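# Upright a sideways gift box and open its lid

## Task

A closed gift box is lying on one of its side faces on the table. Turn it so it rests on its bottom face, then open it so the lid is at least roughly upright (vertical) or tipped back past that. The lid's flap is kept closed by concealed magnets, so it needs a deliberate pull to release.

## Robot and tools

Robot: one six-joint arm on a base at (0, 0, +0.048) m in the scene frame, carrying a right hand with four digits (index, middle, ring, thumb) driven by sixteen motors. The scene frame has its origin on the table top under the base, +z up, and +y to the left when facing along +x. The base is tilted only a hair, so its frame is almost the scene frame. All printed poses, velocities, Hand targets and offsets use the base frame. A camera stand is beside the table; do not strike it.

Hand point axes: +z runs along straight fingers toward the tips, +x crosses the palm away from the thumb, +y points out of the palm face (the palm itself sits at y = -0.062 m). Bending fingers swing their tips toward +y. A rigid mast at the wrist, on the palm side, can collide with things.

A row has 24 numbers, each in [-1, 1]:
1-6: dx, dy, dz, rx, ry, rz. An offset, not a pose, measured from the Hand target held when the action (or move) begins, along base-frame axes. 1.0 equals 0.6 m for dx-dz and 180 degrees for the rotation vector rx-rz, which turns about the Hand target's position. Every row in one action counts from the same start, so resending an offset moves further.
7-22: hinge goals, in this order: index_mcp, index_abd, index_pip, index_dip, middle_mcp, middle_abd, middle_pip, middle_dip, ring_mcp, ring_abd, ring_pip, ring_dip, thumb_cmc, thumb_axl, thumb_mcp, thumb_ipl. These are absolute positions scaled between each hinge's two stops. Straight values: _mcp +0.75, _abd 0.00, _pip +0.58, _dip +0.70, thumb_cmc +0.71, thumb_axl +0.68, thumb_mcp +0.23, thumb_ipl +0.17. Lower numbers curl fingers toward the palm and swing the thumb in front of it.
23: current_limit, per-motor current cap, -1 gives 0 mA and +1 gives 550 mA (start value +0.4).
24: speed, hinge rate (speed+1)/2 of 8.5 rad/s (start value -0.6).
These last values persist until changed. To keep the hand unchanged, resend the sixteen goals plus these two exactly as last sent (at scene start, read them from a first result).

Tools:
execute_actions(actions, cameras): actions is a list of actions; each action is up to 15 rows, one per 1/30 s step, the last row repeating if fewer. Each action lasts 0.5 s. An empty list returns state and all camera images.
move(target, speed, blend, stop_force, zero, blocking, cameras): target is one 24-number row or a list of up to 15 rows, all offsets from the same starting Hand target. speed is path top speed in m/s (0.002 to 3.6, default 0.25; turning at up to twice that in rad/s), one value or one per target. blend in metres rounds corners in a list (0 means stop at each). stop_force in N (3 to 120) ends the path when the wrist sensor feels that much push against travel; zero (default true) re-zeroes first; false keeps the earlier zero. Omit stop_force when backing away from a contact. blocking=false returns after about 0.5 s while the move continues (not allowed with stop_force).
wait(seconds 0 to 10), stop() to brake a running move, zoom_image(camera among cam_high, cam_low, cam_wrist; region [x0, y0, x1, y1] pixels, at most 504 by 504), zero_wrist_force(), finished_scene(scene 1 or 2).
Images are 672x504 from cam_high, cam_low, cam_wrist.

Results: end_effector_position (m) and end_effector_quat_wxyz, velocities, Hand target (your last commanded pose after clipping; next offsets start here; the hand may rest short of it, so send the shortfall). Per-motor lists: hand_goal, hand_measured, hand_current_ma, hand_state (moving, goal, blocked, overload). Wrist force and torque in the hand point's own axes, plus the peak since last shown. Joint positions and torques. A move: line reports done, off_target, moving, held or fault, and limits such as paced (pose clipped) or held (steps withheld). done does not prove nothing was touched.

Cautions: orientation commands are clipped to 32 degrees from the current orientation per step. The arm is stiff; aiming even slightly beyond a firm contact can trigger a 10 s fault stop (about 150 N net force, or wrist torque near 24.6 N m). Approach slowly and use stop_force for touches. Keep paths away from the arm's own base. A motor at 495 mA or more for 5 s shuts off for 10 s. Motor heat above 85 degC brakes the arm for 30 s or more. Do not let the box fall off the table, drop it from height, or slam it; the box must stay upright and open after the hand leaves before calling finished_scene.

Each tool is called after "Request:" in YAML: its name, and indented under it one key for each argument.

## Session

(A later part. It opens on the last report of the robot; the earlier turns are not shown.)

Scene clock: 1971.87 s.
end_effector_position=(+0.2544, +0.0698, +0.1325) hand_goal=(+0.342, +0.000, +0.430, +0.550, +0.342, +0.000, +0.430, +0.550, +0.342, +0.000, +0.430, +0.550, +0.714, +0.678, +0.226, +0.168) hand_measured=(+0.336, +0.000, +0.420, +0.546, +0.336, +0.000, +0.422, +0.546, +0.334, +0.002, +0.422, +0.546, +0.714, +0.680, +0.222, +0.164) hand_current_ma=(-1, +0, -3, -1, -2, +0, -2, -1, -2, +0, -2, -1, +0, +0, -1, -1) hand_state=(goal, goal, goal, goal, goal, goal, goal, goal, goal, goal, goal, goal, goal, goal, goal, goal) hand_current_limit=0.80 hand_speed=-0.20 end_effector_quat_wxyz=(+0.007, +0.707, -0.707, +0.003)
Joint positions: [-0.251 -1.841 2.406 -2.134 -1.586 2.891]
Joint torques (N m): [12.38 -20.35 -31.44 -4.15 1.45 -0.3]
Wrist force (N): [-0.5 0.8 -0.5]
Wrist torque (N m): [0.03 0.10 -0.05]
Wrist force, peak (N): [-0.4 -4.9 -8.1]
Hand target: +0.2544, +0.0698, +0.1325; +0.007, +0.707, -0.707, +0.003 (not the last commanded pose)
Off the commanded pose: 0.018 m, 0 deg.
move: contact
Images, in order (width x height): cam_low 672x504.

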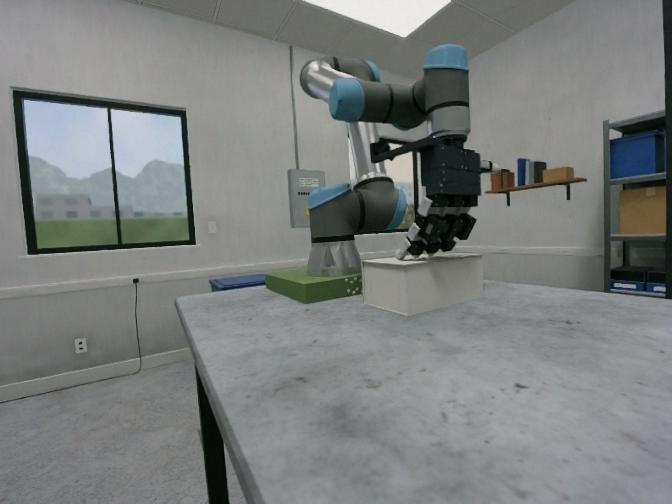

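Request:
move:
  target: [0,0,-0.0055,0,0,0,0.3425,0,0.4307,0.5507,0.3425,0,0.4307,0.5507,0.3425,0,0.4307,0.5507,0.714,0.678,0.225,0.168,0.8,-0.2]
  speed: 0.015

Request:
move:
  target: [0.05,0,-0.0006,0,0,0,0.3425,0,0.4307,0.5507,0.3425,0,0.4307,0.5507,0.3425,0,0.4307,0.5507,0.714,0.678,0.225,0.168,0.8,-0.2]
  speed: 0.05
  cameras: ["cam_low"]

Request:
zoom_image:
  camera: "cam_low"
  region: [340, 200, 550, 330]

Scene clock: 1975.07 s.
end_effector_position=(+0.2544, +0.0698, +0.1291) hand_goal=(+0.342, +0.000, +0.430, +0.550, +0.342, +0.000, +0.430, +0.550, +0.342, +0.000, +0.430, +0.550, +0.714, +0.678, +0.226, +0.168) hand_measured=(+0.322, +0.000, +0.408, +0.538, +0.320, +0.000, +0.412, +0.542, +0.318, +0.002, +0.414, +0.542, +0.714, +0.680, +0.222, +0.164) hand_current_ma=(-12, +0, -13, -4, -16, +0, -10, -3, -17, +0, -8, -3, +0, +0, -1, -1) hand_state=(goal, goal, blocked, goal, blocked, goal, goal, goal, blocked, goal, goal, goal, goal, goal, goal, goal) hand_current_limit=0.80 hand_speed=-0.20 end_effector_quat_wxyz=(+0.007, +0.707, -0.707, +0.003)
Joint positions: [-0.251 -1.835 2.412 -2.147 -1.586 2.891]
Joint torques (N m): [3.91 -3.97 -13.21 0.11 1.44 -0.29]
Wrist force (N): [-0.4 -6.3 -11.9]
Wrist torque (N m): [0.26 0.30 -0.15]
Wrist force, peak (N): [-0.8 -6.3 -12.0]
Hand target: +0.2544, +0.0698, +0.1292; +0.007, +0.707, -0.707, +0.003
Off the commanded pose: 0.000 m, 0 deg.
move: done

Scene clock: 1975.97 s.
end_effector_position=(+0.2845, +0.0699, +0.1289) hand_goal=(+0.342, +0.000, +0.430, +0.550, +0.342, +0.000, +0.430, +0.550, +0.342, +0.000, +0.430, +0.550, +0.714, +0.678, +0.226, +0.168) hand_measured=(+0.318, +0.000, +0.408, +0.538, +0.316, +0.000, +0.412, +0.540, +0.316, +0.000, +0.414, +0.540, +0.714, +0.680, +0.222, +0.164) hand_current_ma=(-18, +0, -13, -4, -21, +0, -10, -3, -21, +0, -8, -3, +0, +0, -1, -1) hand_state=(blocked, goal, blocked, goal, blocked, goal, goal, goal, blocked, goal, goal, goal, goal, goal, goal, goal) hand_current_limit=0.80 hand_speed=-0.20 end_effector_quat_wxyz=(+0.007, +0.707, -0.707, +0.003)
Joint positions: [-0.229 -1.744 2.347 -2.173 -1.586 2.913]
Joint torques (N m): [-11.01 -22.54 -11.98 -0.39 1.03 -1.37]
Wrist force (N): [0.1 -1.3 -5.8]
Wrist torque (N m): [0.06 0.26 -0.11]
Wrist force, peak (N): [-0.2 -6.2 -11.7]
Hand target: +0.2844, +0.0698, +0.1289; +0.007, +0.707, -0.707, +0.003
Off the commanded pose: 0.000 m, 0 deg.
move: done
Images, in order (width x height): cam_low 672x504.

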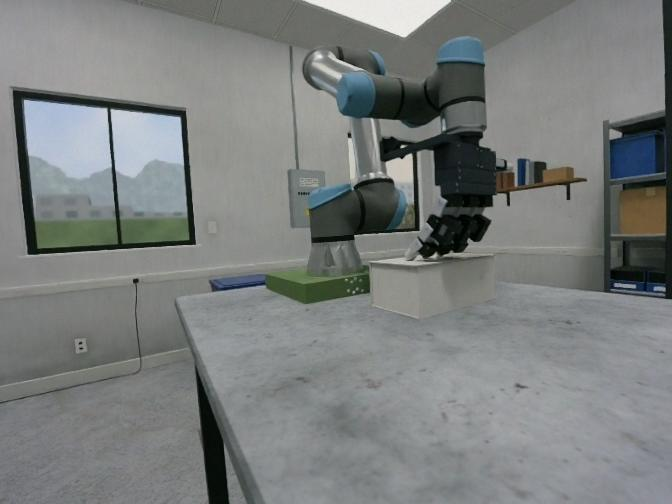

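Scaled by 2.400.

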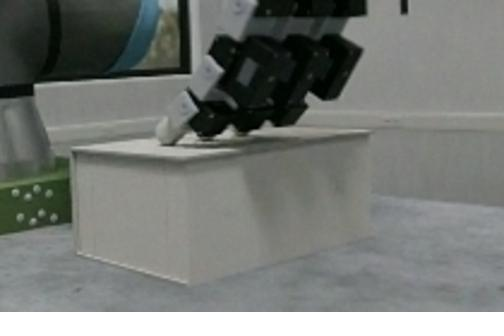

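Request:
move:
  target: [0.1833,0,-0.0027,0,0,0,0.3425,0,0.4307,0.5507,0.3425,0,0.4307,0.5507,0.3425,0,0.4307,0.5507,0.714,0.678,0.225,0.168,0.8,-0.2]
  speed: 0.06
  cameras: ["cam_low"]

Request:
zoom_image:
  camera: "cam_low"
  region: [350, 200, 560, 330]

Scene clock: 1982.00 s.
end_effector_position=(+0.3944, +0.0699, +0.1273) hand_goal=(+0.342, +0.000, +0.430, +0.550, +0.342, +0.000, +0.430, +0.550, +0.342, +0.000, +0.430, +0.550, +0.714, +0.678, +0.226, +0.168) hand_measured=(+0.310, +0.000, +0.406, +0.538, +0.308, +0.000, +0.408, +0.540, +0.308, +0.000, +0.410, +0.540, +0.714, +0.680, +0.222, +0.164) hand_current_ma=(-29, +0, -16, -5, -34, +0, -13, -4, -33, +0, -12, -4, +0, +0, -1, -1) hand_state=(blocked, goal, blocked, goal, blocked, goal, blocked, goal, blocked, goal, blocked, goal, goal, goal, goal, goal) hand_current_limit=0.80 hand_speed=-0.20 end_effector_quat_wxyz=(+0.007, +0.707, -0.707, +0.003) end_effector_velocity=(-0.001, +0.000, +0.001) end_effector_angular_velocity=(+0.000, -0.005, +0.001)
Joint positions: [-0.175 -1.463 2.084 -2.189 -1.585 2.967]
Joint velocities: [0 -0.006 0.004 -0.003 0 -0.002]
Joint torques (N m): [-4.41 -32.49 -8.19 -2.53 1.63 -1.2]
Wrist force (N): [0.1 -5.2 -9.5]
Wrist torque (N m): [0.19 0.36 -0.22]
Wrist force, peak (N): [0.1 -5.2 -9.5]
Hand target: +0.3944, +0.0698, +0.1272; +0.007, +0.707, -0.707, +0.003
Off the commanded pose: 0.000 m, 0 deg.
move: done
Images, in order (width x height): cam_low 672x504.

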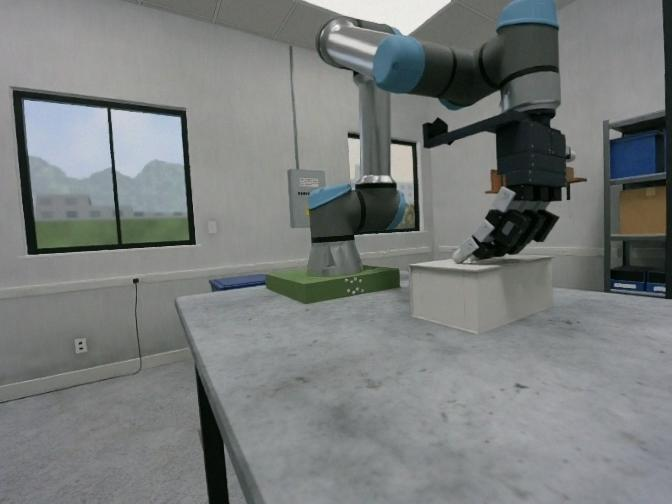

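Scaled by 2.400.

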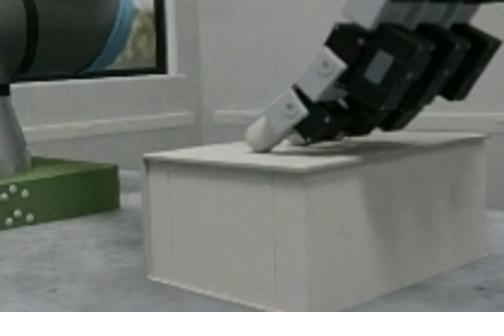

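Request:
move:
  target: [0.01,0,0.07,0,0,0,0.3425,0,0.4307,0.5507,0.3425,0,0.4307,0.5507,0.3425,0,0.4307,0.5507,0.714,0.678,0.225,0.168,0.8,-0.2]
  speed: 0.25

Request:
move:
  target:
    - [0.2,0,0,0,0,0,0.2055,0,0.1036,-0.3391,0.4521,0,0.1051,-0.3493,0.2055,0,0.1036,-0.3391,0.714,0.678,0.225,0.168,0.8,-0.2]
    - [0.2,0,-0.2255,0,0,0,0.2055,0,0.1036,-0.3391,0.4521,0,0.1051,-0.3493,0.2055,0,0.1036,-0.3391,0.714,0.678,0.225,0.168,0.8,-0.2]
    - [0.148,0,-0.2255,0,0,0,0.2055,0,0.1036,-0.3391,0.4521,0,0.1051,-0.3493,0.2055,0,0.1036,-0.3391,0.714,0.678,0.225,0.168,0.8,-0.2]
  speed: [0.25,0.25,0.12]
  blend: [0.03,0.01,0]
  cameras: ["cam_low"]

Request:
zoom_image:
  camera: "cam_low"
  region: [390, 210, 600, 340]

Scene clock: 1986.30 s.
end_effector_position=(+0.4004, +0.0698, +0.1693) hand_goal=(+0.342, +0.000, +0.430, +0.550, +0.342, +0.000, +0.430, +0.550, +0.342, +0.000, +0.430, +0.550, +0.714, +0.678, +0.226, +0.168) hand_measured=(+0.344, -0.002, +0.428, +0.548, +0.344, -0.002, +0.428, +0.548, +0.344, +0.000, +0.428, +0.548, +0.714, +0.680, +0.222, +0.164) hand_current_ma=(+0, +0, +0, +0, +0, +0, +0, +0, +0, +0, +0, +0, +0, +0, -1, -1) hand_state=(goal, goal, goal, goal, goal, goal, goal, goal, goal, goal, goal, goal, goal, goal, goal, goal) hand_current_limit=0.80 hand_speed=-0.20 end_effector_quat_wxyz=(+0.007, +0.707, -0.707, +0.003)
Joint positions: [-0.173 -1.508 2.007 -2.067 -1.585 2.969]
Joint torques (N m): [14.38 -14.3 -18.85 -2.23 -0.03 0.43]
Wrist force (N): [-0.6 0.3 -0.1]
Wrist torque (N m): [0.08 0.08 -0.06]
Wrist force, peak (N): [-0.1 -6.4 -10.4]
Hand target: +0.4004, +0.0698, +0.1692; +0.007, +0.707, -0.707, +0.003
Off the commanded pose: 0.000 m, 0 deg.
move: done

Scene clock: 1988.10 s.
end_effector_position=(+0.4893, +0.0696, +0.0340) hand_goal=(+0.206, +0.000, +0.104, -0.340, +0.452, +0.000, +0.106, -0.350, +0.206, +0.000, +0.104, -0.340, +0.714, +0.678, +0.226, +0.168) hand_measured=(+0.216, -0.002, +0.112, -0.336, +0.454, -0.002, +0.112, -0.346, +0.216, +0.000, +0.110, -0.338, +0.714, +0.680, +0.222, +0.164) hand_current_ma=(+3, +0, +2, +0, +0, +0, +2, +0, +4, +0, +1, +0, +0, +0, -1, -1) hand_state=(goal, goal, goal, goal, goal, goal, goal, goal, goal, goal, goal, goal, goal, goal, goal, goal) hand_current_limit=0.80 hand_speed=-0.20 end_effector_quat_wxyz=(+0.007, +0.707, -0.707, +0.003)
Joint positions: [-0.146 -1.113 1.909 -2.363 -1.585 2.996]
Joint torques (N m): [12.79 -39.14 -11.3 -1.18 0 1.19]
Wrist force (N): [-0.7 0.1 0.1]
Wrist torque (N m): [0.08 0.09 0.00]
Wrist force, peak (N): [-0.4 3.3 -0.1]
Hand target: +0.4892, +0.0698, +0.0339; +0.007, +0.707, -0.707, +0.003
Off the commanded pose: 0.000 m, 0 deg.
move: done
Images, in order (width x height): cam_low 672x504.

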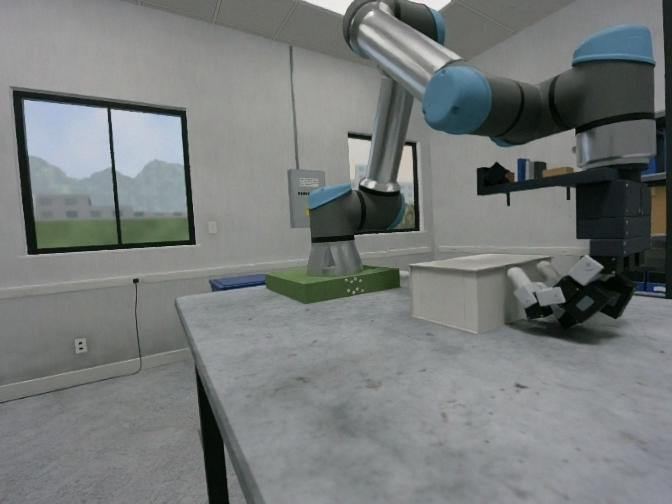

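Scaled by 2.400.

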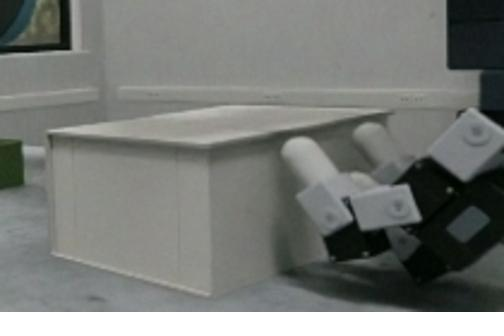

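Request:
move:
  target:
    - [-0.0253,0,0,0,0,0,0.2055,0,0.1036,-0.3391,0.4521,0,0.1051,-0.3493,0.2055,0,0.1036,-0.3391,0.714,0.678,0.225,0.168,0.8,-0.2]
    - [-0.029,0,0.012,0,0,0,0.2055,0,0.1036,-0.3391,0.4521,0,0.1051,-0.3493,0.2055,0,0.1036,-0.3391,0.714,0.678,0.225,0.168,0.8,-0.2]
    - [-0.047,0,0.0917,0,0,0,0.2055,0,0.1036,-0.3391,0.4521,0,0.1051,-0.3493,0.2055,0,0.1036,-0.3391,0.714,0.678,0.225,0.168,0.8,-0.2]
  speed: [0.04,0.03,0.04]
  blend: [0.002,0.002,0]
  cameras: ["cam_low"]

Request:
zoom_image:
  camera: "cam_low"
  region: [390, 200, 600, 340]

Scene clock: 1993.63 s.
end_effector_position=(+0.4610, +0.0698, +0.0891) hand_goal=(+0.206, +0.000, +0.104, -0.340, +0.452, +0.000, +0.106, -0.350, +0.206, +0.000, +0.104, -0.340, +0.714, +0.678, +0.226, +0.168) hand_measured=(+0.228, +0.000, +0.114, -0.340, +0.454, -0.002, +0.112, -0.346, +0.216, +0.000, +0.108, -0.340, +0.714, +0.680, +0.222, +0.164) hand_current_ma=(+14, +0, +3, +0, +0, +0, +2, +0, +4, +0, +1, +0, +0, +0, -1, -1) hand_state=(blocked, goal, goal, goal, goal, goal, goal, goal, goal, goal, goal, goal, goal, goal, goal, goal) hand_current_limit=0.80 hand_speed=-0.20 end_effector_quat_wxyz=(+0.007, +0.707, -0.707, +0.003) end_effector_velocity=(+0.001, +0.000, -0.001) end_effector_angular_velocity=(+0.000, -0.002, +0.000)
Joint positions: [-0.153 -1.26 1.946 -2.254 -1.585 2.989]
Joint velocities: [0 0.003 0 -0.006 0 0]
Joint torques (N m): [-12.76 -21.65 -18.57 -4.02 -1.93 -1.12]
Wrist force (N): [-0.4 0.2 0.5]
Wrist torque (N m): [0.10 0.06 0.05]
Wrist force, peak (N): [-0.8 -0.8 1.1]
Hand target: +0.4610, +0.0698, +0.0890; +0.007, +0.707, -0.707, +0.003
Off the commanded pose: 0.000 m, 0 deg.
move: done
Images, in order (width x height): cam_low 672x504.

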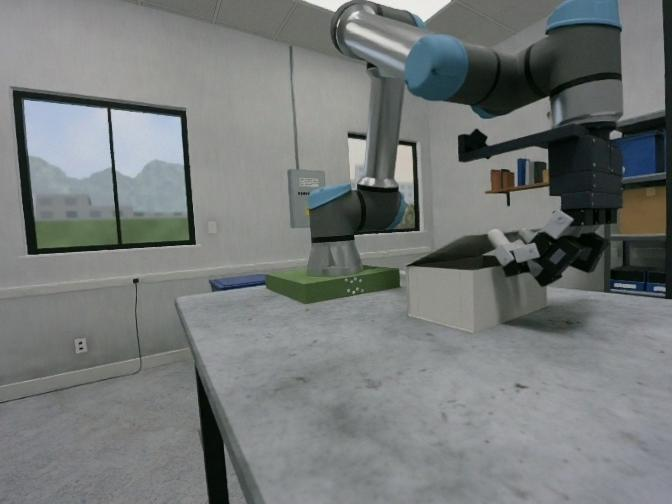

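Scaled by 2.400.

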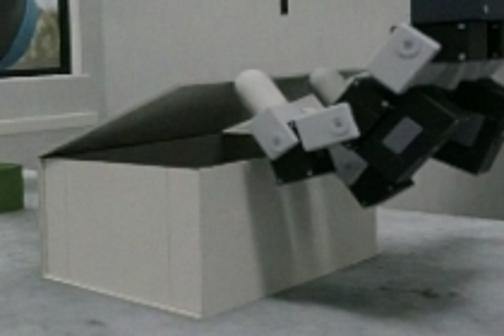

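Request:
zoom_image:
  camera: "cam_low"
  region: [460, 220, 540, 280]

Scaled by 6.300.

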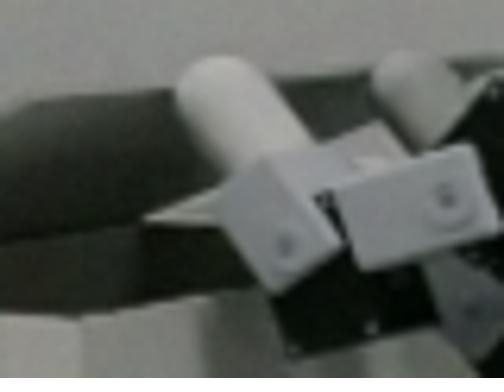

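Request:
execute_actions:
  actions:
    - [[0,0,0,0,0,0,0.2055,0,0.1036,-0.3391,0.4147,0,0.1278,-0.2845,0.2055,0,0.1036,-0.3391,0.714,0.678,0.225,0.168,0.8,-0.2],[0,0,0,0,0,0,0.2055,0,0.1036,-0.3391,0.3772,0,0.1505,-0.2196,0.2055,0,0.1036,-0.3391,0.714,0.678,0.225,0.168,0.8,-0.2],[0,0,0,0,0,0,0.2055,0,0.1036,-0.3391,0.3398,0,0.1731,-0.1548,0.2055,0,0.1036,-0.3391,0.714,0.678,0.225,0.168,0.8,-0.2],[0,0,0,0,0,0,0.2055,0,0.1036,-0.3391,0.3023,0,0.1958,-0.09,0.2055,0,0.1036,-0.3391,0.714,0.678,0.225,0.168,0.8,-0.2],[0,0,0,0,0,0,0.2055,0,0.1036,-0.3391,0.2649,0,0.2185,-0.0251,0.2055,0,0.1036,-0.3391,0.714,0.678,0.225,0.168,0.8,-0.2],[0,0,0,0,0,0,0.2055,0,0.1036,-0.3391,0.2274,0,0.2412,0.0397,0.2055,0,0.1036,-0.3391,0.714,0.678,0.225,0.168,0.8,-0.2],[0,0,0,0,0,0,0.2055,0,0.1036,-0.3391,0.19,0,0.2639,0.1045,0.2055,0,0.1036,-0.3391,0.714,0.678,0.225,0.168,0.8,-0.2],[0,0,0,0,0,0,0.2055,0,0.1036,-0.3391,0.1525,0,0.2865,0.1694,0.2055,0,0.1036,-0.3391,0.714,0.678,0.225,0.168,0.8,-0.2],[0,0,0,0,0,0,0.2055,0,0.1036,-0.3391,0.1151,0,0.3092,0.2342,0.2055,0,0.1036,-0.3391,0.714,0.678,0.225,0.168,0.8,-0.2],[0,0,0,0,0,0,0.2055,0,0.1036,-0.3391,0.0776,0,0.3319,0.299,0.2055,0,0.1036,-0.3391,0.714,0.678,0.225,0.168,0.8,-0.2],[0,0,0,0,0,0,0.2055,0,0.1036,-0.3391,0.0402,0,0.3546,0.3639,0.2055,0,0.1036,-0.3391,0.714,0.678,0.225,0.168,0.8,-0.2],[0,0,0,0,0,0,0.2055,0,0.1036,-0.3391,0.0027,0,0.3773,0.4287,0.2055,0,0.1036,-0.3391,0.714,0.678,0.225,0.168,0.8,-0.2],[0,0,0,0,0,0,0.2055,0,0.1036,-0.3391,-0.0347,0,0.3999,0.4935,0.2055,0,0.1036,-0.3391,0.714,0.678,0.225,0.168,0.8,-0.2],[0,0,0,0,0,0,0.2055,0,0.1036,-0.3391,-0.0722,0,0.4226,0.5584,0.2055,0,0.1036,-0.3391,0.714,0.678,0.225,0.168,0.8,-0.2],[0,0,0,0,0,0,0.2055,0,0.1036,-0.3391,-0.1096,0,0.4453,0.6232,0.2055,0,0.1036,-0.3391,0.714,0.678,0.225,0.168,0.8,-0.2]]
  cameras: ["cam_low"]

Request:
zoom_image:
  camera: "cam_low"
  region: [390, 200, 600, 340]

Scene clock: 2005.87 s.
end_effector_position=(+0.4610, +0.0698, +0.0890) hand_goal=(+0.206, +0.000, +0.104, -0.340, -0.110, +0.000, +0.446, +0.624, +0.206, +0.000, +0.104, -0.340, +0.714, +0.678, +0.226, +0.168) hand_measured=(+0.228, +0.000, +0.114, -0.340, -0.088, -0.002, +0.446, +0.622, +0.216, +0.000, +0.108, -0.340, +0.714, +0.680, +0.222, +0.164) hand_current_ma=(+14, +0, +3, +0, +14, +0, +0, +0, +4, +0, +1, +0, +0, +0, -1, -1) hand_state=(blocked, goal, goal, goal, blocked, goal, goal, goal, goal, goal, goal, goal, goal, goal, goal, goal) hand_current_limit=0.80 hand_speed=-0.20 end_effector_quat_wxyz=(+0.007, +0.707, -0.707, +0.003)
Joint positions: [-0.153 -1.26 1.946 -2.254 -1.585 2.989]
Joint torques (N m): [11.88 -22.06 -12.02 -0.97 -2.08 0.85]
Wrist force (N): [-0.5 0.0 0.2]
Wrist torque (N m): [0.13 0.07 0.05]
Wrist force, peak (N): [-0.9 -0.1 0.0]
Hand target: +0.4610, +0.0698, +0.0890; +0.007, +0.707, -0.707, +0.003
Off the commanded pose: 0.000 m, 0 deg.
Images, in order (width x height): cam_low 672x504.

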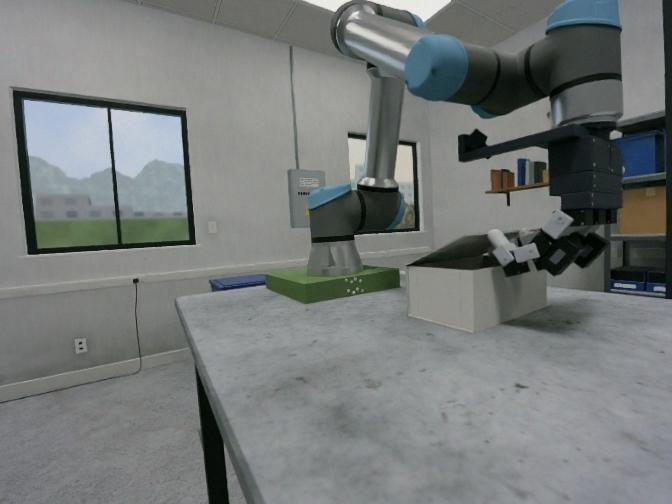

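Scaled by 2.400.

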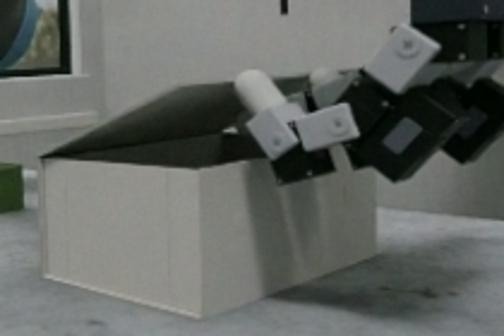

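Request:
execute_actions:
  actions:
    - [[0,0,0,0,0,0,0.2055,0,0.1036,-0.3391,-0.22,0,0.4453,0.6232,0.2055,0,0.1036,-0.3391,0.714,0.678,0.225,0.168,0.8,-0.85]]
    - [[0,0,0,0,0,0,0.4521,0,0.1051,-0.3493,-0.22,0,0.4453,0.6232,0.4521,0,0.1051,-0.3493,0.714,0.678,0.225,0.168,0.8,-0.7]]
    - [[0,0,0,0,0,0,0.4521,0,0.1051,-0.3493,-0.22,0,0.4453,0.6232,0.4521,0,0.1051,-0.3493,0.714,0.678,0.225,0.168,0.8,-0.7]]
  cameras: ["cam_low"]

Request:
zoom_image:
  camera: "cam_low"
  region: [390, 200, 600, 340]

Scene clock: 2010.53 s.
end_effector_position=(+0.4610, +0.0698, +0.0890) hand_goal=(+0.452, +0.000, +0.106, -0.350, -0.220, +0.000, +0.446, +0.624, +0.452, +0.000, +0.106, -0.350, +0.714, +0.678, +0.226, +0.168) hand_measured=(+0.454, +0.000, +0.112, -0.346, -0.164, -0.002, +0.454, +0.626, +0.454, +0.000, +0.108, -0.348, +0.714, +0.680, +0.222, +0.164) hand_current_ma=(+0, +0, +1, +1, +78, +0, +3, +0, +0, +0, +0, +0, +0, +0, -1, -1) hand_state=(goal, goal, goal, goal, blocked, goal, goal, goal, goal, goal, goal, goal, goal, goal, goal, goal) hand_current_limit=0.80 hand_speed=-0.70 end_effector_quat_wxyz=(+0.007, +0.707, -0.707, +0.003)
Joint positions: [-0.153 -1.26 1.946 -2.254 -1.585 2.989]
Joint torques (N m): [12.91 -23.03 -13.24 -0.88 -2 1.06]
Wrist force (N): [-0.5 0.3 0.5]
Wrist torque (N m): [0.15 0.05 0.05]
Wrist force, peak (N): [-0.6 0.0 0.9]
Hand target: +0.4610, +0.0698, +0.0890; +0.007, +0.707, -0.707, +0.003
Off the commanded pose: 0.000 m, 0 deg.
Images, in order (width x height): cam_low 672x504.

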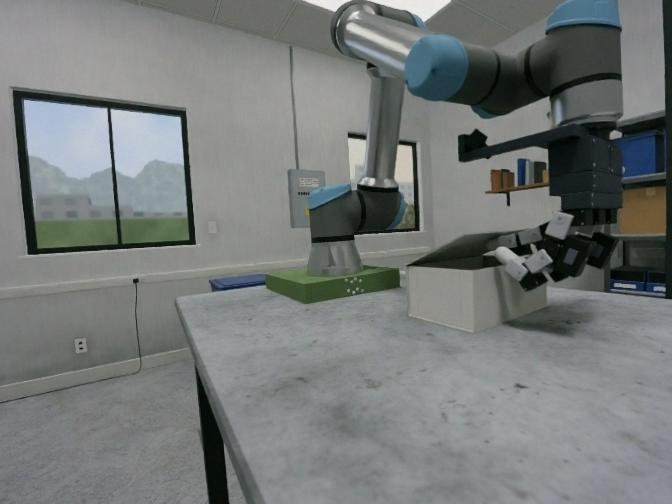

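Scaled by 2.400.

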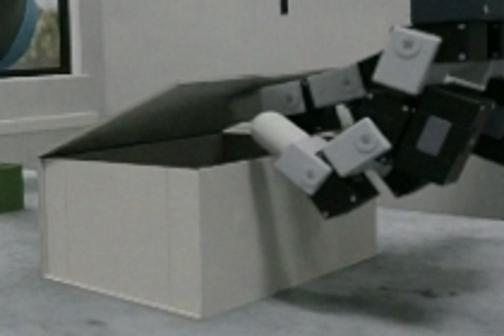

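Request:
move:
  target:
    - [-0.0172,0,0.04,0,0,0,0.4521,0,0.1051,-0.3493,-0.22,0,0.4453,0.6232,0.4521,0,0.1051,-0.3493,0.714,0.678,0.225,0.168,0.8,-0.7]
    - [-0.0472,0,0.0797,0,0,0,0.4521,0,0.1051,-0.3493,-0.22,0,0.4453,0.6232,0.4521,0,0.1051,-0.3493,0.714,0.678,0.225,0.168,0.8,-0.7]
    - [-0.0865,0,0.11,0,0,0,0.4521,0,0.1051,-0.3493,-0.22,0,0.4453,0.6232,0.4521,0,0.1051,-0.3493,0.714,0.678,0.225,0.168,0.8,-0.7]
  speed: 0.06
  blend: [0.01,0.01,0]
  cameras: ["cam_low","cam_high"]

Request:
zoom_image:
  camera: "cam_low"
  region: [390, 160, 600, 340]

Scene clock: 2019.20 s.
end_effector_position=(+0.4091, +0.0697, +0.1549) hand_goal=(+0.452, +0.000, +0.106, -0.350, -0.220, +0.000, +0.446, +0.624, +0.452, +0.000, +0.106, -0.350, +0.714, +0.678, +0.226, +0.168) hand_measured=(+0.454, +0.000, +0.112, -0.346, -0.180, +0.000, +0.458, +0.628, +0.454, +0.000, +0.108, -0.348, +0.714, +0.680, +0.222, +0.164) hand_current_ma=(+0, +0, +1, +1, +43, +0, +4, +1, +0, +0, +0, +0, +0, +0, -1, -1) hand_state=(goal, goal, goal, goal, blocked, goal, goal, goal, goal, goal, goal, goal, goal, goal, goal, goal) hand_current_limit=0.80 hand_speed=-0.70 end_effector_quat_wxyz=(+0.007, +0.707, -0.707, +0.003)
Joint positions: [-0.17 -1.47 2.007 -2.105 -1.585 2.972]
Joint torques (N m): [2.01 -21.01 -32.12 -3.66 -2.02 0.98]
Wrist force (N): [-0.7 -0.2 0.2]
Wrist torque (N m): [0.09 0.08 0.01]
Wrist force, peak (N): [-0.5 -0.8 1.4]
Hand target: +0.4091, +0.0698, +0.1550; +0.007, +0.707, -0.707, +0.003
Off the commanded pose: 0.000 m, 0 deg.
move: done
Images, in order (width x height): cam_high 672x504, cam_low 672x504.

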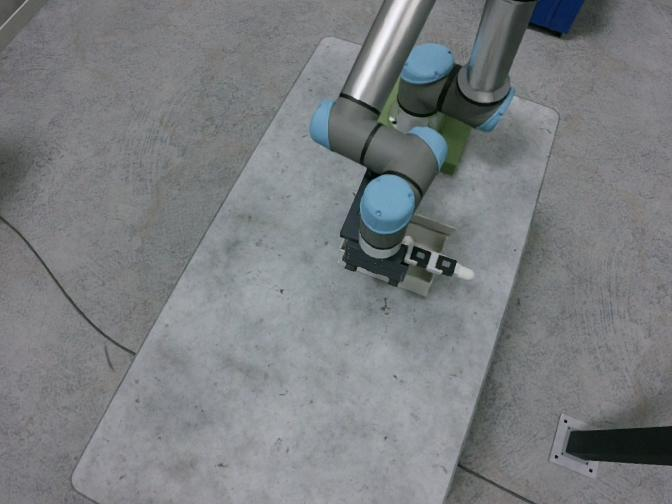

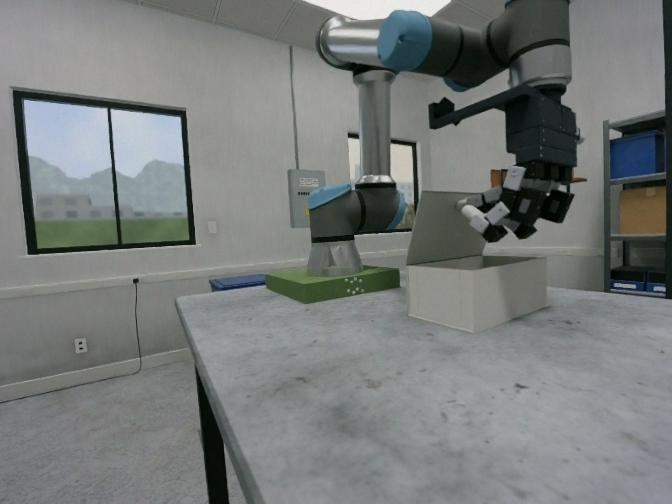

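Scaled by 2.400.

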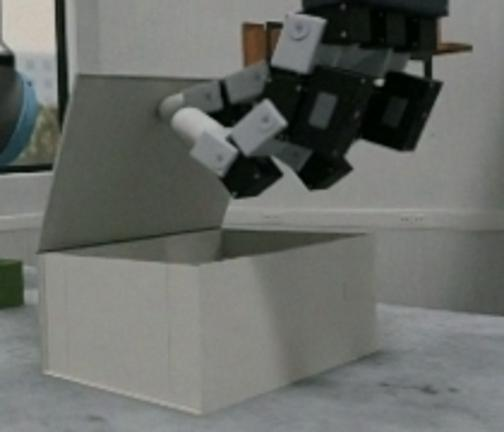

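Request:
execute_actions:
  actions:
    - [[0,0,0,0,0,0,-0.4795,0,0.4307,0.6957,-0.22,0,0.4453,0.6232,-0.4795,0,0.4307,0.6957,0.714,0.678,0.225,0.168,0.8,-0.55]]
    - [[0,0,0,0,0,0,-0.4795,0,0.4307,0.6957,-0.22,0,0.4453,0.6232,-0.4795,0,0.4307,0.6957,0.714,0.678,0.225,0.168,0.8,-0.55]]
  cameras: ["cam_low","cam_wrist"]

Request:
zoom_image:
  camera: "cam_low"
  region: [390, 140, 600, 340]

Scene clock: 2069.23 s.
end_effector_position=(+0.4091, +0.0698, +0.1550) hand_goal=(-0.480, +0.000, +0.430, +0.696, -0.220, +0.000, +0.446, +0.624, -0.480, +0.000, +0.430, +0.696, +0.714, +0.678, +0.226, +0.168) hand_measured=(-0.458, +0.000, +0.434, +0.694, -0.196, +0.000, +0.454, +0.628, -0.456, +0.000, +0.430, +0.694, +0.714, +0.680, +0.222, +0.164) hand_current_ma=(+15, +0, +1, +0, +17, +0, +2, +0, +17, +0, +0, +0, +0, +0, -1, -1) hand_state=(blocked, goal, goal, goal, blocked, goal, goal, goal, blocked, goal, goal, goal, goal, goal, goal, goal) hand_current_limit=0.80 hand_speed=-0.55 end_effector_quat_wxyz=(+0.007, +0.707, -0.707, +0.003)
Joint positions: [-0.17 -1.47 2.007 -2.105 -1.585 2.972]
Joint torques (N m): [11.45 -15.59 -30.29 -3.47 1.05 1.13]
Wrist force (N): [-0.7 0.3 0.1]
Wrist torque (N m): [0.17 0.09 0.02]
Wrist force, peak (N): [-1.0 0.0 0.2]
Hand target: +0.4091, +0.0698, +0.1550; +0.007, +0.707, -0.707, +0.003
Off the commanded pose: 0.000 m, 0 deg.
Images, in order (width x height): cam_low 672x504, cam_wrist 672x504.

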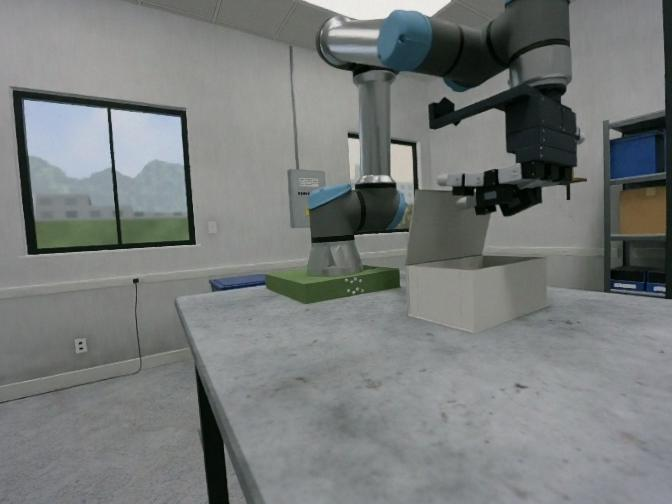

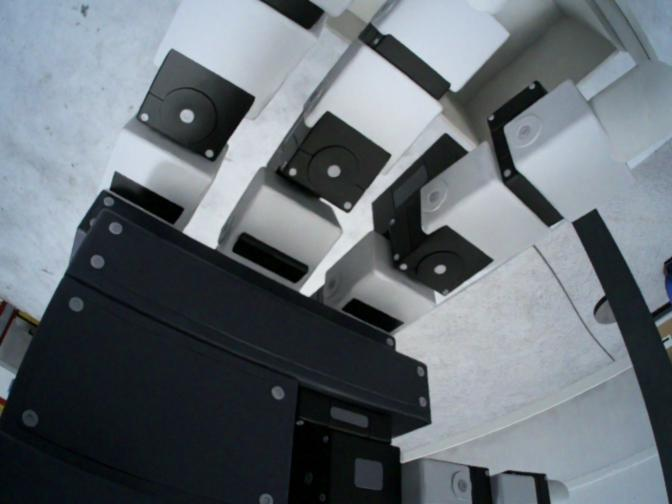

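Scaled by 2.400.

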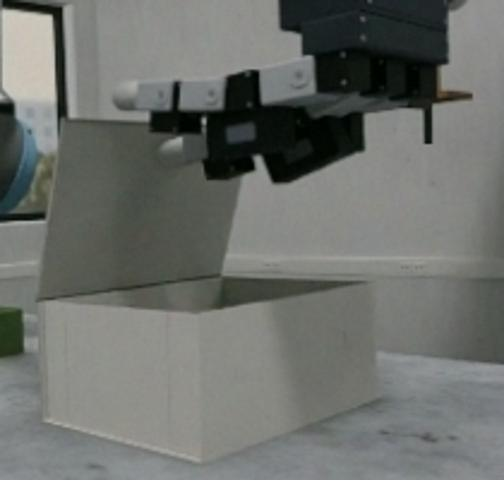

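Request:
move:
  target: [-0.1003,0,0.094,0,0,0,-0.4795,0,0.4307,0.6957,0.4795,0,-0.2701,1.0,-0.4795,0,0.4307,0.6957,0.714,0.678,0.225,0.168,0.8,-0.9]
  speed: 0.05
  cameras: ["cam_low"]

Request:
zoom_image:
  camera: "cam_low"
  region: [390, 120, 600, 330]

Scene clock: 2080.57 s.
end_effector_position=(+0.3489, +0.0697, +0.2114) hand_goal=(-0.480, +0.000, +0.430, +0.696, +0.480, +0.000, -0.270, +1.000, -0.480, +0.000, +0.430, +0.696, +0.714, +0.678, +0.226, +0.168) hand_measured=(-0.458, +0.000, +0.434, +0.694, +0.482, +0.000, -0.262, +1.000, -0.456, +0.000, +0.430, +0.694, +0.714, +0.680, +0.222, +0.164) hand_current_ma=(+15, +0, +1, +0, +0, +0, +2, +0, +17, +0, +0, +0, +0, +0, -1, -1) hand_state=(blocked, goal, goal, goal, goal, goal, goal, goal, blocked, goal, goal, goal, goal, goal, goal, goal) hand_current_limit=0.80 hand_speed=-0.90 end_effector_quat_wxyz=(+0.007, +0.707, -0.707, +0.003)
Joint positions: [-0.194 -1.683 2.058 -1.944 -1.586 2.948]
Joint torques (N m): [11.98 -7.1 -33.13 -2.62 -1.62 1.09]
Wrist force (N): [-0.4 0.2 0.0]
Wrist torque (N m): [0.13 0.06 0.03]
Wrist force, peak (N): [-0.7 -0.4 0.7]
Hand target: +0.3489, +0.0698, +0.2114; +0.007, +0.707, -0.707, +0.003
Off the commanded pose: 0.000 m, 0 deg.
move: done
Images, in order (width x height): cam_low 672x504.

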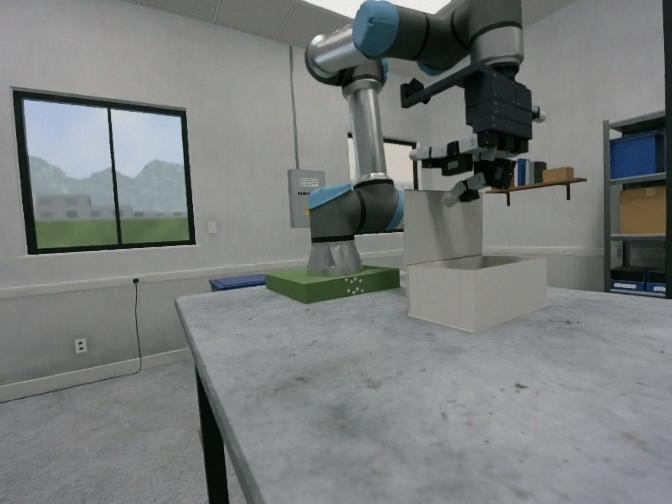

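Scaled by 2.400.

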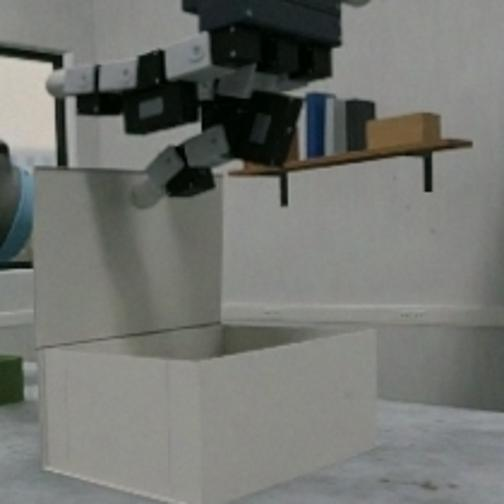

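Request:
move:
  target: [-0.0117,0,0,0,0,0,-0.4795,0,1.0,1.0,0.589,0,-0.2701,1.0,-0.4795,0,1.0,1.0,0.714,0.678,0.225,0.168,0.8,-0.9]
  speed: 0.02
  cameras: ["cam_low","cam_wrist"]

Request:
zoom_image:
  camera: "cam_low"
  region: [390, 120, 600, 330]

Scene clock: 2087.73 s.
end_effector_position=(+0.3419, +0.0698, +0.2114) hand_goal=(-0.480, +0.000, +1.000, +1.000, +0.590, +0.000, -0.270, +1.000, -0.480, +0.000, +1.000, +1.000, +0.714, +0.678, +0.226, +0.168) hand_measured=(-0.458, +0.000, +1.000, +0.998, +0.590, +0.000, -0.262, +1.000, -0.458, +0.000, +0.998, +0.998, +0.714, +0.680, +0.222, +0.164) hand_current_ma=(+15, +0, +0, +0, +0, +0, +2, +0, +15, +0, +0, +0, +0, +0, -1, -1) hand_state=(blocked, goal, goal, goal, goal, goal, goal, goal, blocked, goal, goal, goal, goal, goal, goal, goal) hand_current_limit=0.80 hand_speed=-0.90 end_effector_quat_wxyz=(+0.007, +0.707, -0.707, +0.003)
Joint positions: [-0.198 -1.701 2.074 -1.941 -1.586 2.944]
Joint torques (N m): [7.26 -7.1 -33.93 -3.34 -0.11 1.01]
Wrist force (N): [-0.5 0.1 0.0]
Wrist torque (N m): [0.08 0.06 0.03]
Wrist force, peak (N): [-0.6 0.4 0.0]
Hand target: +0.3419, +0.0698, +0.2114; +0.007, +0.707, -0.707, +0.003
Off the commanded pose: 0.000 m, 0 deg.
move: done
Images, in order (width x height): cam_low 672x504, cam_wrist 672x504.

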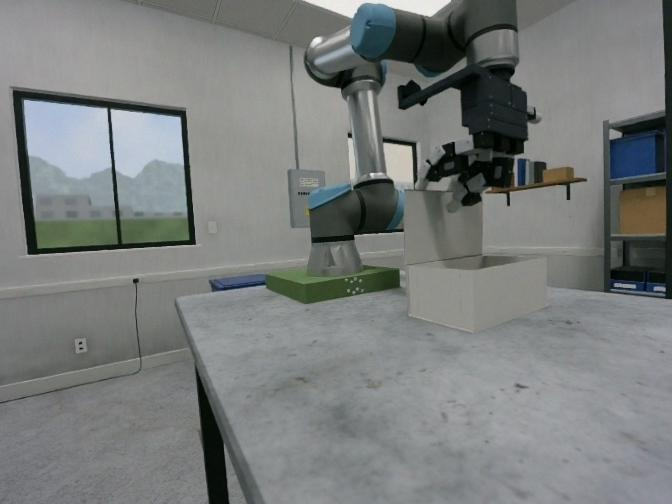

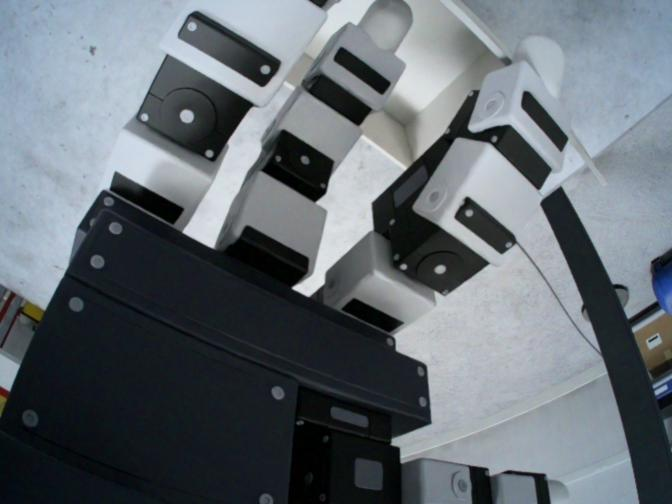

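Scaled by 2.400.

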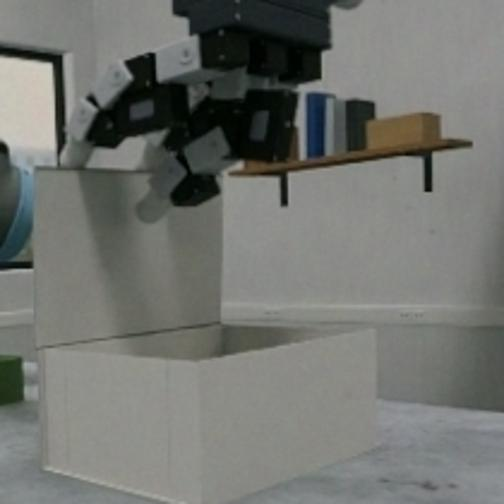

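Request:
move:
  target: [-0.0167,0,0,0,0,0,-0.4795,0,1.0,1.0,0.589,0,-0.2701,1.0,-0.4795,0,1.0,1.0,0.714,0.678,0.225,0.168,0.8,-0.9]
  speed: 0.02

Request:
move:
  target: [-0.0233,0,-0.003,0,0,0,-0.4795,0,1.0,1.0,0.863,0,-0.2701,1.0,-0.4795,0,1.0,1.0,0.714,0.678,0.225,0.168,0.8,-0.85]
  speed: 0.025
  cameras: ["cam_low"]

Request:
zoom_image:
  camera: "cam_low"
  region: [380, 120, 590, 330]

Scene clock: 2091.77 s.
end_effector_position=(+0.3317, +0.0698, +0.2113) hand_goal=(-0.480, +0.000, +1.000, +1.000, +0.590, +0.000, -0.270, +1.000, -0.480, +0.000, +1.000, +1.000, +0.714, +0.678, +0.226, +0.168) hand_measured=(-0.458, +0.000, +1.000, +0.998, +0.590, +0.000, -0.262, +1.000, -0.458, +0.000, +1.000, +0.998, +0.714, +0.680, +0.222, +0.164) hand_current_ma=(+15, +0, +0, +0, +0, +0, +2, +0, +15, +0, +0, +0, +0, +0, -1, -1) hand_state=(blocked, goal, goal, goal, goal, goal, goal, goal, blocked, goal, goal, goal, goal, goal, goal, goal) hand_current_limit=0.80 hand_speed=-0.90 end_effector_quat_wxyz=(+0.007, +0.707, -0.707, +0.003)
Joint positions: [-0.203 -1.728 2.096 -1.937 -1.586 2.939]
Joint torques (N m): [-8.03 -6.96 -33.39 -1.52 -2.15 -0.21]
Wrist force (N): [-0.4 0.2 0.0]
Wrist torque (N m): [0.12 0.05 0.03]
Wrist force, peak (N): [-0.7 0.3 0.2]
Hand target: +0.3319, +0.0698, +0.2114; +0.007, +0.707, -0.707, +0.003
Off the commanded pose: 0.000 m, 0 deg.
move: done

Scene clock: 2092.60 s.
end_effector_position=(+0.3177, +0.0698, +0.2095) hand_goal=(-0.480, +0.000, +1.000, +1.000, +0.864, +0.000, -0.270, +1.000, -0.480, +0.000, +1.000, +1.000, +0.714, +0.678, +0.226, +0.168) hand_measured=(-0.458, +0.000, +1.000, +0.998, +0.860, +0.000, -0.264, +1.000, -0.458, +0.000, +1.000, +0.998, +0.714, +0.680, +0.222, +0.164) hand_current_ma=(+15, +0, +0, +0, -1, +0, +1, +0, +15, +0, +0, +0, +0, +0, -1, -1) hand_state=(blocked, goal, goal, goal, goal, goal, goal, goal, blocked, goal, goal, goal, goal, goal, goal, goal) hand_current_limit=0.80 hand_speed=-0.85 end_effector_quat_wxyz=(+0.007, +0.707, -0.707, +0.003)
Joint positions: [-0.21 -1.763 2.13 -1.935 -1.586 2.932]
Joint torques (N m): [-5.09 -2.71 -34.27 -1.09 -2.36 0.07]
Wrist force (N): [-0.5 0.2 -0.1]
Wrist torque (N m): [0.11 0.07 0.04]
Wrist force, peak (N): [-0.6 0.7 0.0]
Hand target: +0.3179, +0.0698, +0.2096; +0.007, +0.707, -0.707, +0.003
Off the commanded pose: 0.000 m, 0 deg.
move: done
Images, in order (width x height): cam_low 672x504.

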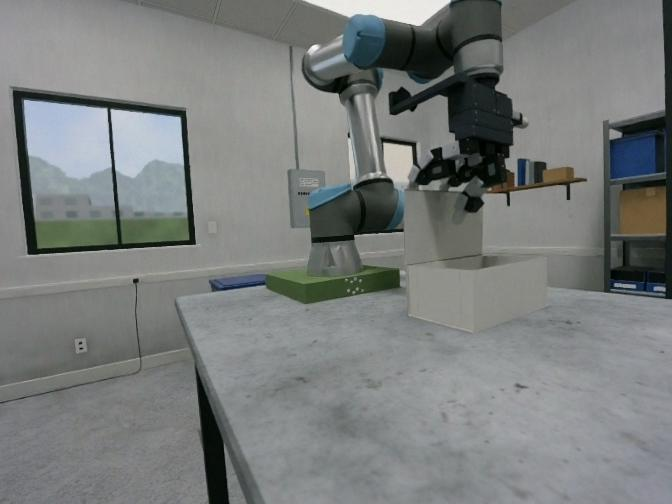

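Scaled by 2.400.

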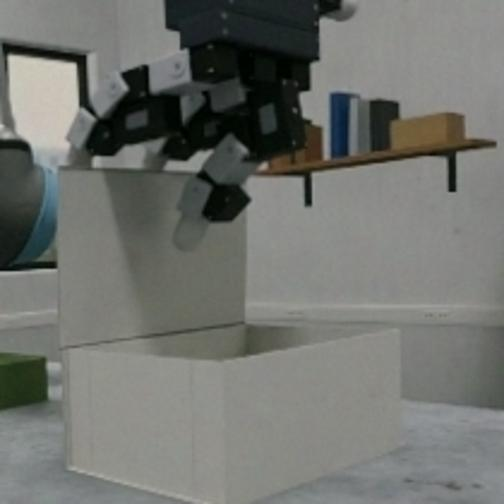

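Request:
zoom_image:
  camera: "cam_low"
  region: [385, 180, 505, 330]

Scaled by 3.360.

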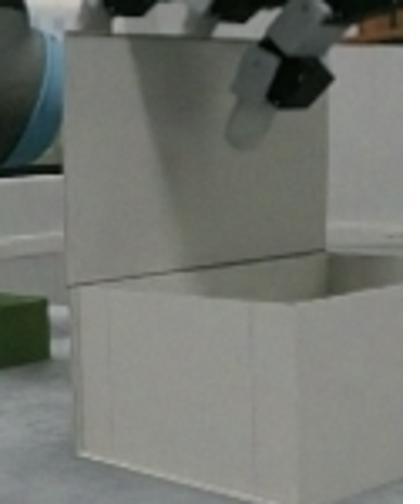

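Request:
execute_actions:
  actions:
    - [[0,0,0,0,0,0,-0.4795,0,1.0,1.0,0.6438,0,-0.2701,1.0,-0.4795,0,1.0,1.0,0.714,0.678,0.225,0.168,0.8,-0.93]]
    - [[0,0,0,0,0,0,-0.4795,0,1.0,1.0,0.6438,0,-0.2701,1.0,-0.4795,0,1.0,1.0,0.714,0.678,0.225,0.168,0.8,-0.93]]
    - [[0,0,0,0,0,0,-0.4795,0,1.0,1.0,0.6438,0,-0.2701,1.0,-0.4795,0,1.0,1.0,0.714,0.678,0.225,0.168,0.8,-0.93]]
  cameras: ["cam_low"]

Request:
zoom_image:
  camera: "cam_low"
  region: [385, 180, 505, 330]

Scene clock: 2109.07 s.
end_effector_position=(+0.3179, +0.0698, +0.2096) hand_goal=(-0.480, +0.000, +1.000, +1.000, +0.644, +0.000, -0.270, +1.000, -0.480, +0.000, +1.000, +1.000, +0.714, +0.678, +0.226, +0.168) hand_measured=(-0.458, +0.000, +1.000, +0.998, +0.662, +0.000, -0.264, +1.000, -0.458, +0.000, +1.000, +0.998, +0.714, +0.680, +0.222, +0.164) hand_current_ma=(+15, +0, +0, +0, +11, +0, +1, +0, +15, +0, +0, +0, +0, +0, -1, -1) hand_state=(blocked, goal, goal, goal, goal, goal, goal, goal, blocked, goal, goal, goal, goal, goal, goal, goal) hand_current_limit=0.80 hand_speed=-0.93 end_effector_quat_wxyz=(+0.007, +0.707, -0.707, +0.003)
Joint positions: [-0.21 -1.763 2.129 -1.935 -1.586 2.932]
Joint torques (N m): [11.75 -4.18 -32.58 -3.15 1.14 0.95]
Wrist force (N): [-0.6 -0.2 0.2]
Wrist torque (N m): [0.10 0.08 0.02]
Wrist force, peak (N): [-0.7 0.3 -0.3]
Hand target: +0.3179, +0.0698, +0.2096; +0.007, +0.707, -0.707, +0.003
Off the commanded pose: 0.000 m, 0 deg.
Images, in order (width x height): cam_low 672x504.

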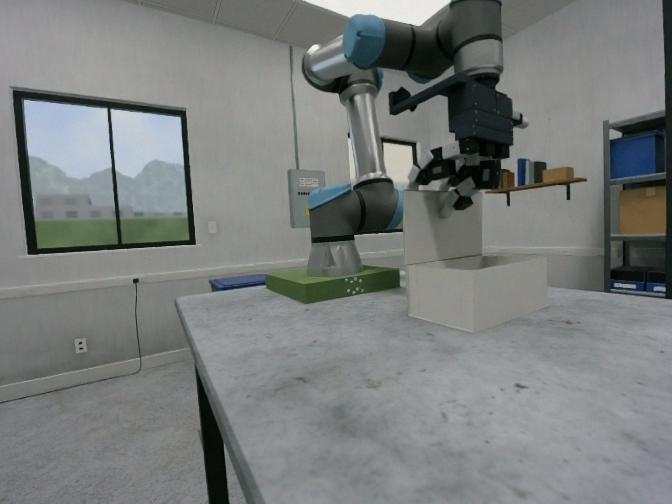

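Scaled by 3.360.

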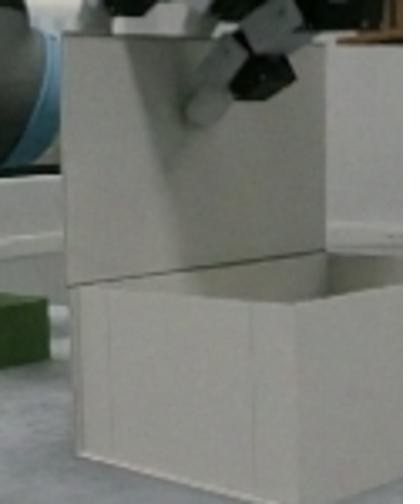

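Request:
execute_actions:
  actions:
    - [[0,0,0,0,0,0,-0.4795,0,1.0,1.0,0.5342,0,-0.2701,1.0,-0.4795,0,1.0,1.0,0.714,0.678,0.225,0.168,0.8,-0.94]]
    - [[0,0,0,0,0,0,-0.4795,0,1.0,1.0,0.5342,0,-0.2701,1.0,-0.4795,0,1.0,1.0,0.714,0.678,0.225,0.168,0.8,-0.94]]
  cameras: ["cam_low"]

Request:
zoom_image:
  camera: "cam_low"
  region: [385, 180, 505, 330]

Scene clock: 2113.27 s.
end_effector_position=(+0.3179, +0.0698, +0.2096) hand_goal=(-0.480, +0.000, +1.000, +1.000, +0.534, +0.000, -0.270, +1.000, -0.480, +0.000, +1.000, +1.000, +0.714, +0.678, +0.226, +0.168) hand_measured=(-0.458, +0.000, +1.000, +0.998, +0.550, +0.000, -0.264, +1.000, -0.458, +0.000, +1.000, +0.998, +0.714, +0.680, +0.222, +0.164) hand_current_ma=(+15, +0, +0, +0, +8, +0, +1, +0, +15, +0, +0, +0, +0, +0, -1, -1) hand_state=(blocked, goal, goal, goal, goal, goal, goal, goal, blocked, goal, goal, goal, goal, goal, goal, goal) hand_current_limit=0.80 hand_speed=-0.94 end_effector_quat_wxyz=(+0.007, +0.707, -0.707, +0.003)
Joint positions: [-0.21 -1.763 2.129 -1.935 -1.586 2.932]
Joint torques (N m): [12.65 -4.12 -32.55 -2.81 1.11 1.03]
Wrist force (N): [-0.3 -0.1 0.0]
Wrist torque (N m): [0.10 0.05 0.04]
Wrist force, peak (N): [-0.7 0.0 0.1]
Hand target: +0.3179, +0.0698, +0.2096; +0.007, +0.707, -0.707, +0.003
Off the commanded pose: 0.000 m, 0 deg.
Images, in order (width x height): cam_low 672x504.

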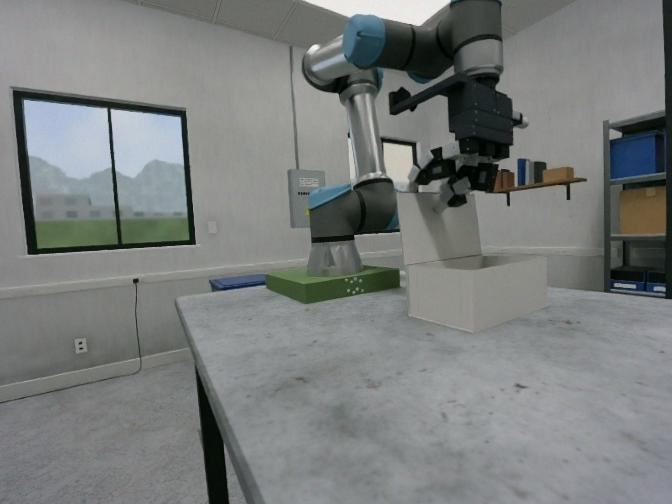

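Scaled by 3.360.

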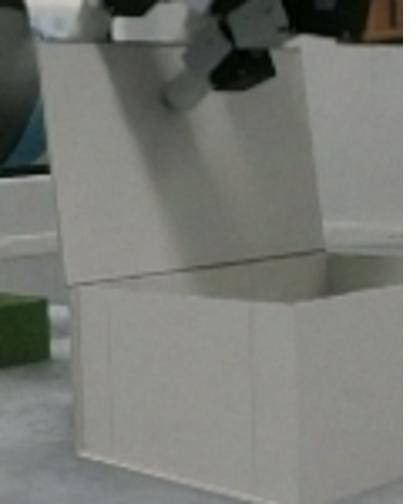

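Request:
move:
  target: [-0.0413,0,-0.0043,0,0,0,-0.4795,0,1.0,1.0,0.6438,0,-0.2701,1.0,-0.4795,0,1.0,1.0,0.714,0.678,0.225,0.168,0.8,-0.92]
  speed: 0.025
  cameras: ["cam_low"]

Request:
zoom_image:
  camera: "cam_low"
  region: [365, 170, 505, 330]

Scene clock: 2117.63 s.
end_effector_position=(+0.2930, +0.0698, +0.2069) hand_goal=(-0.480, +0.000, +1.000, +1.000, +0.644, +0.000, -0.270, +1.000, -0.480, +0.000, +1.000, +1.000, +0.714, +0.678, +0.226, +0.168) hand_measured=(-0.458, +0.000, +1.000, +0.998, +0.644, +0.000, -0.264, +1.000, -0.458, +0.000, +1.000, +0.998, +0.714, +0.680, +0.222, +0.164) hand_current_ma=(+15, +0, +0, +0, +0, +0, +1, +0, +15, +0, +0, +0, +0, +0, -1, -1) hand_state=(blocked, goal, goal, goal, goal, goal, goal, goal, blocked, goal, goal, goal, goal, goal, goal, goal) hand_current_limit=0.80 hand_speed=-0.92 end_effector_quat_wxyz=(+0.007, +0.707, -0.707, +0.003)
Joint positions: [-0.224 -1.83 2.186 -1.925 -1.586 2.918]
Joint torques (N m): [-3 -2.63 -33.38 -1.81 -1.89 0.46]
Wrist force (N): [-0.7 0.5 -0.3]
Wrist torque (N m): [0.19 0.11 0.03]
Wrist force, peak (N): [-0.7 0.5 -0.3]
Hand target: +0.2931, +0.0698, +0.2070; +0.007, +0.707, -0.707, +0.003
Off the commanded pose: 0.000 m, 0 deg.
move: done
Images, in order (width x height): cam_low 672x504.

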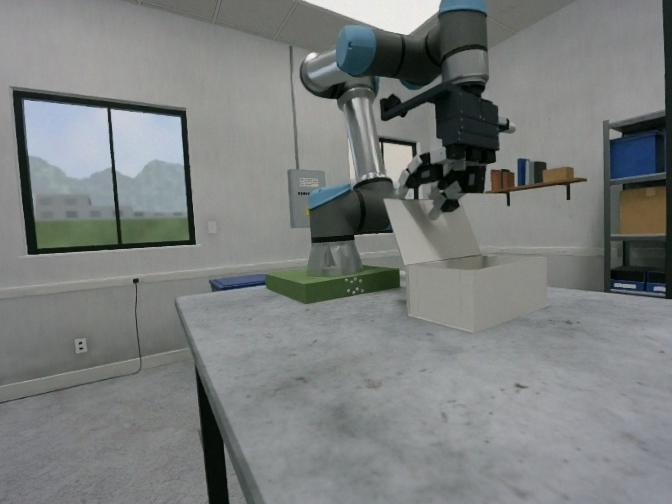

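Scaled by 3.150.

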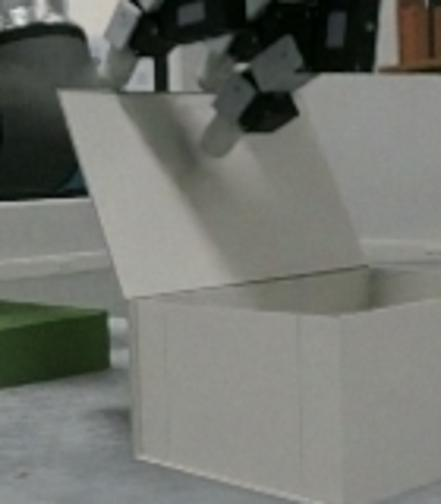

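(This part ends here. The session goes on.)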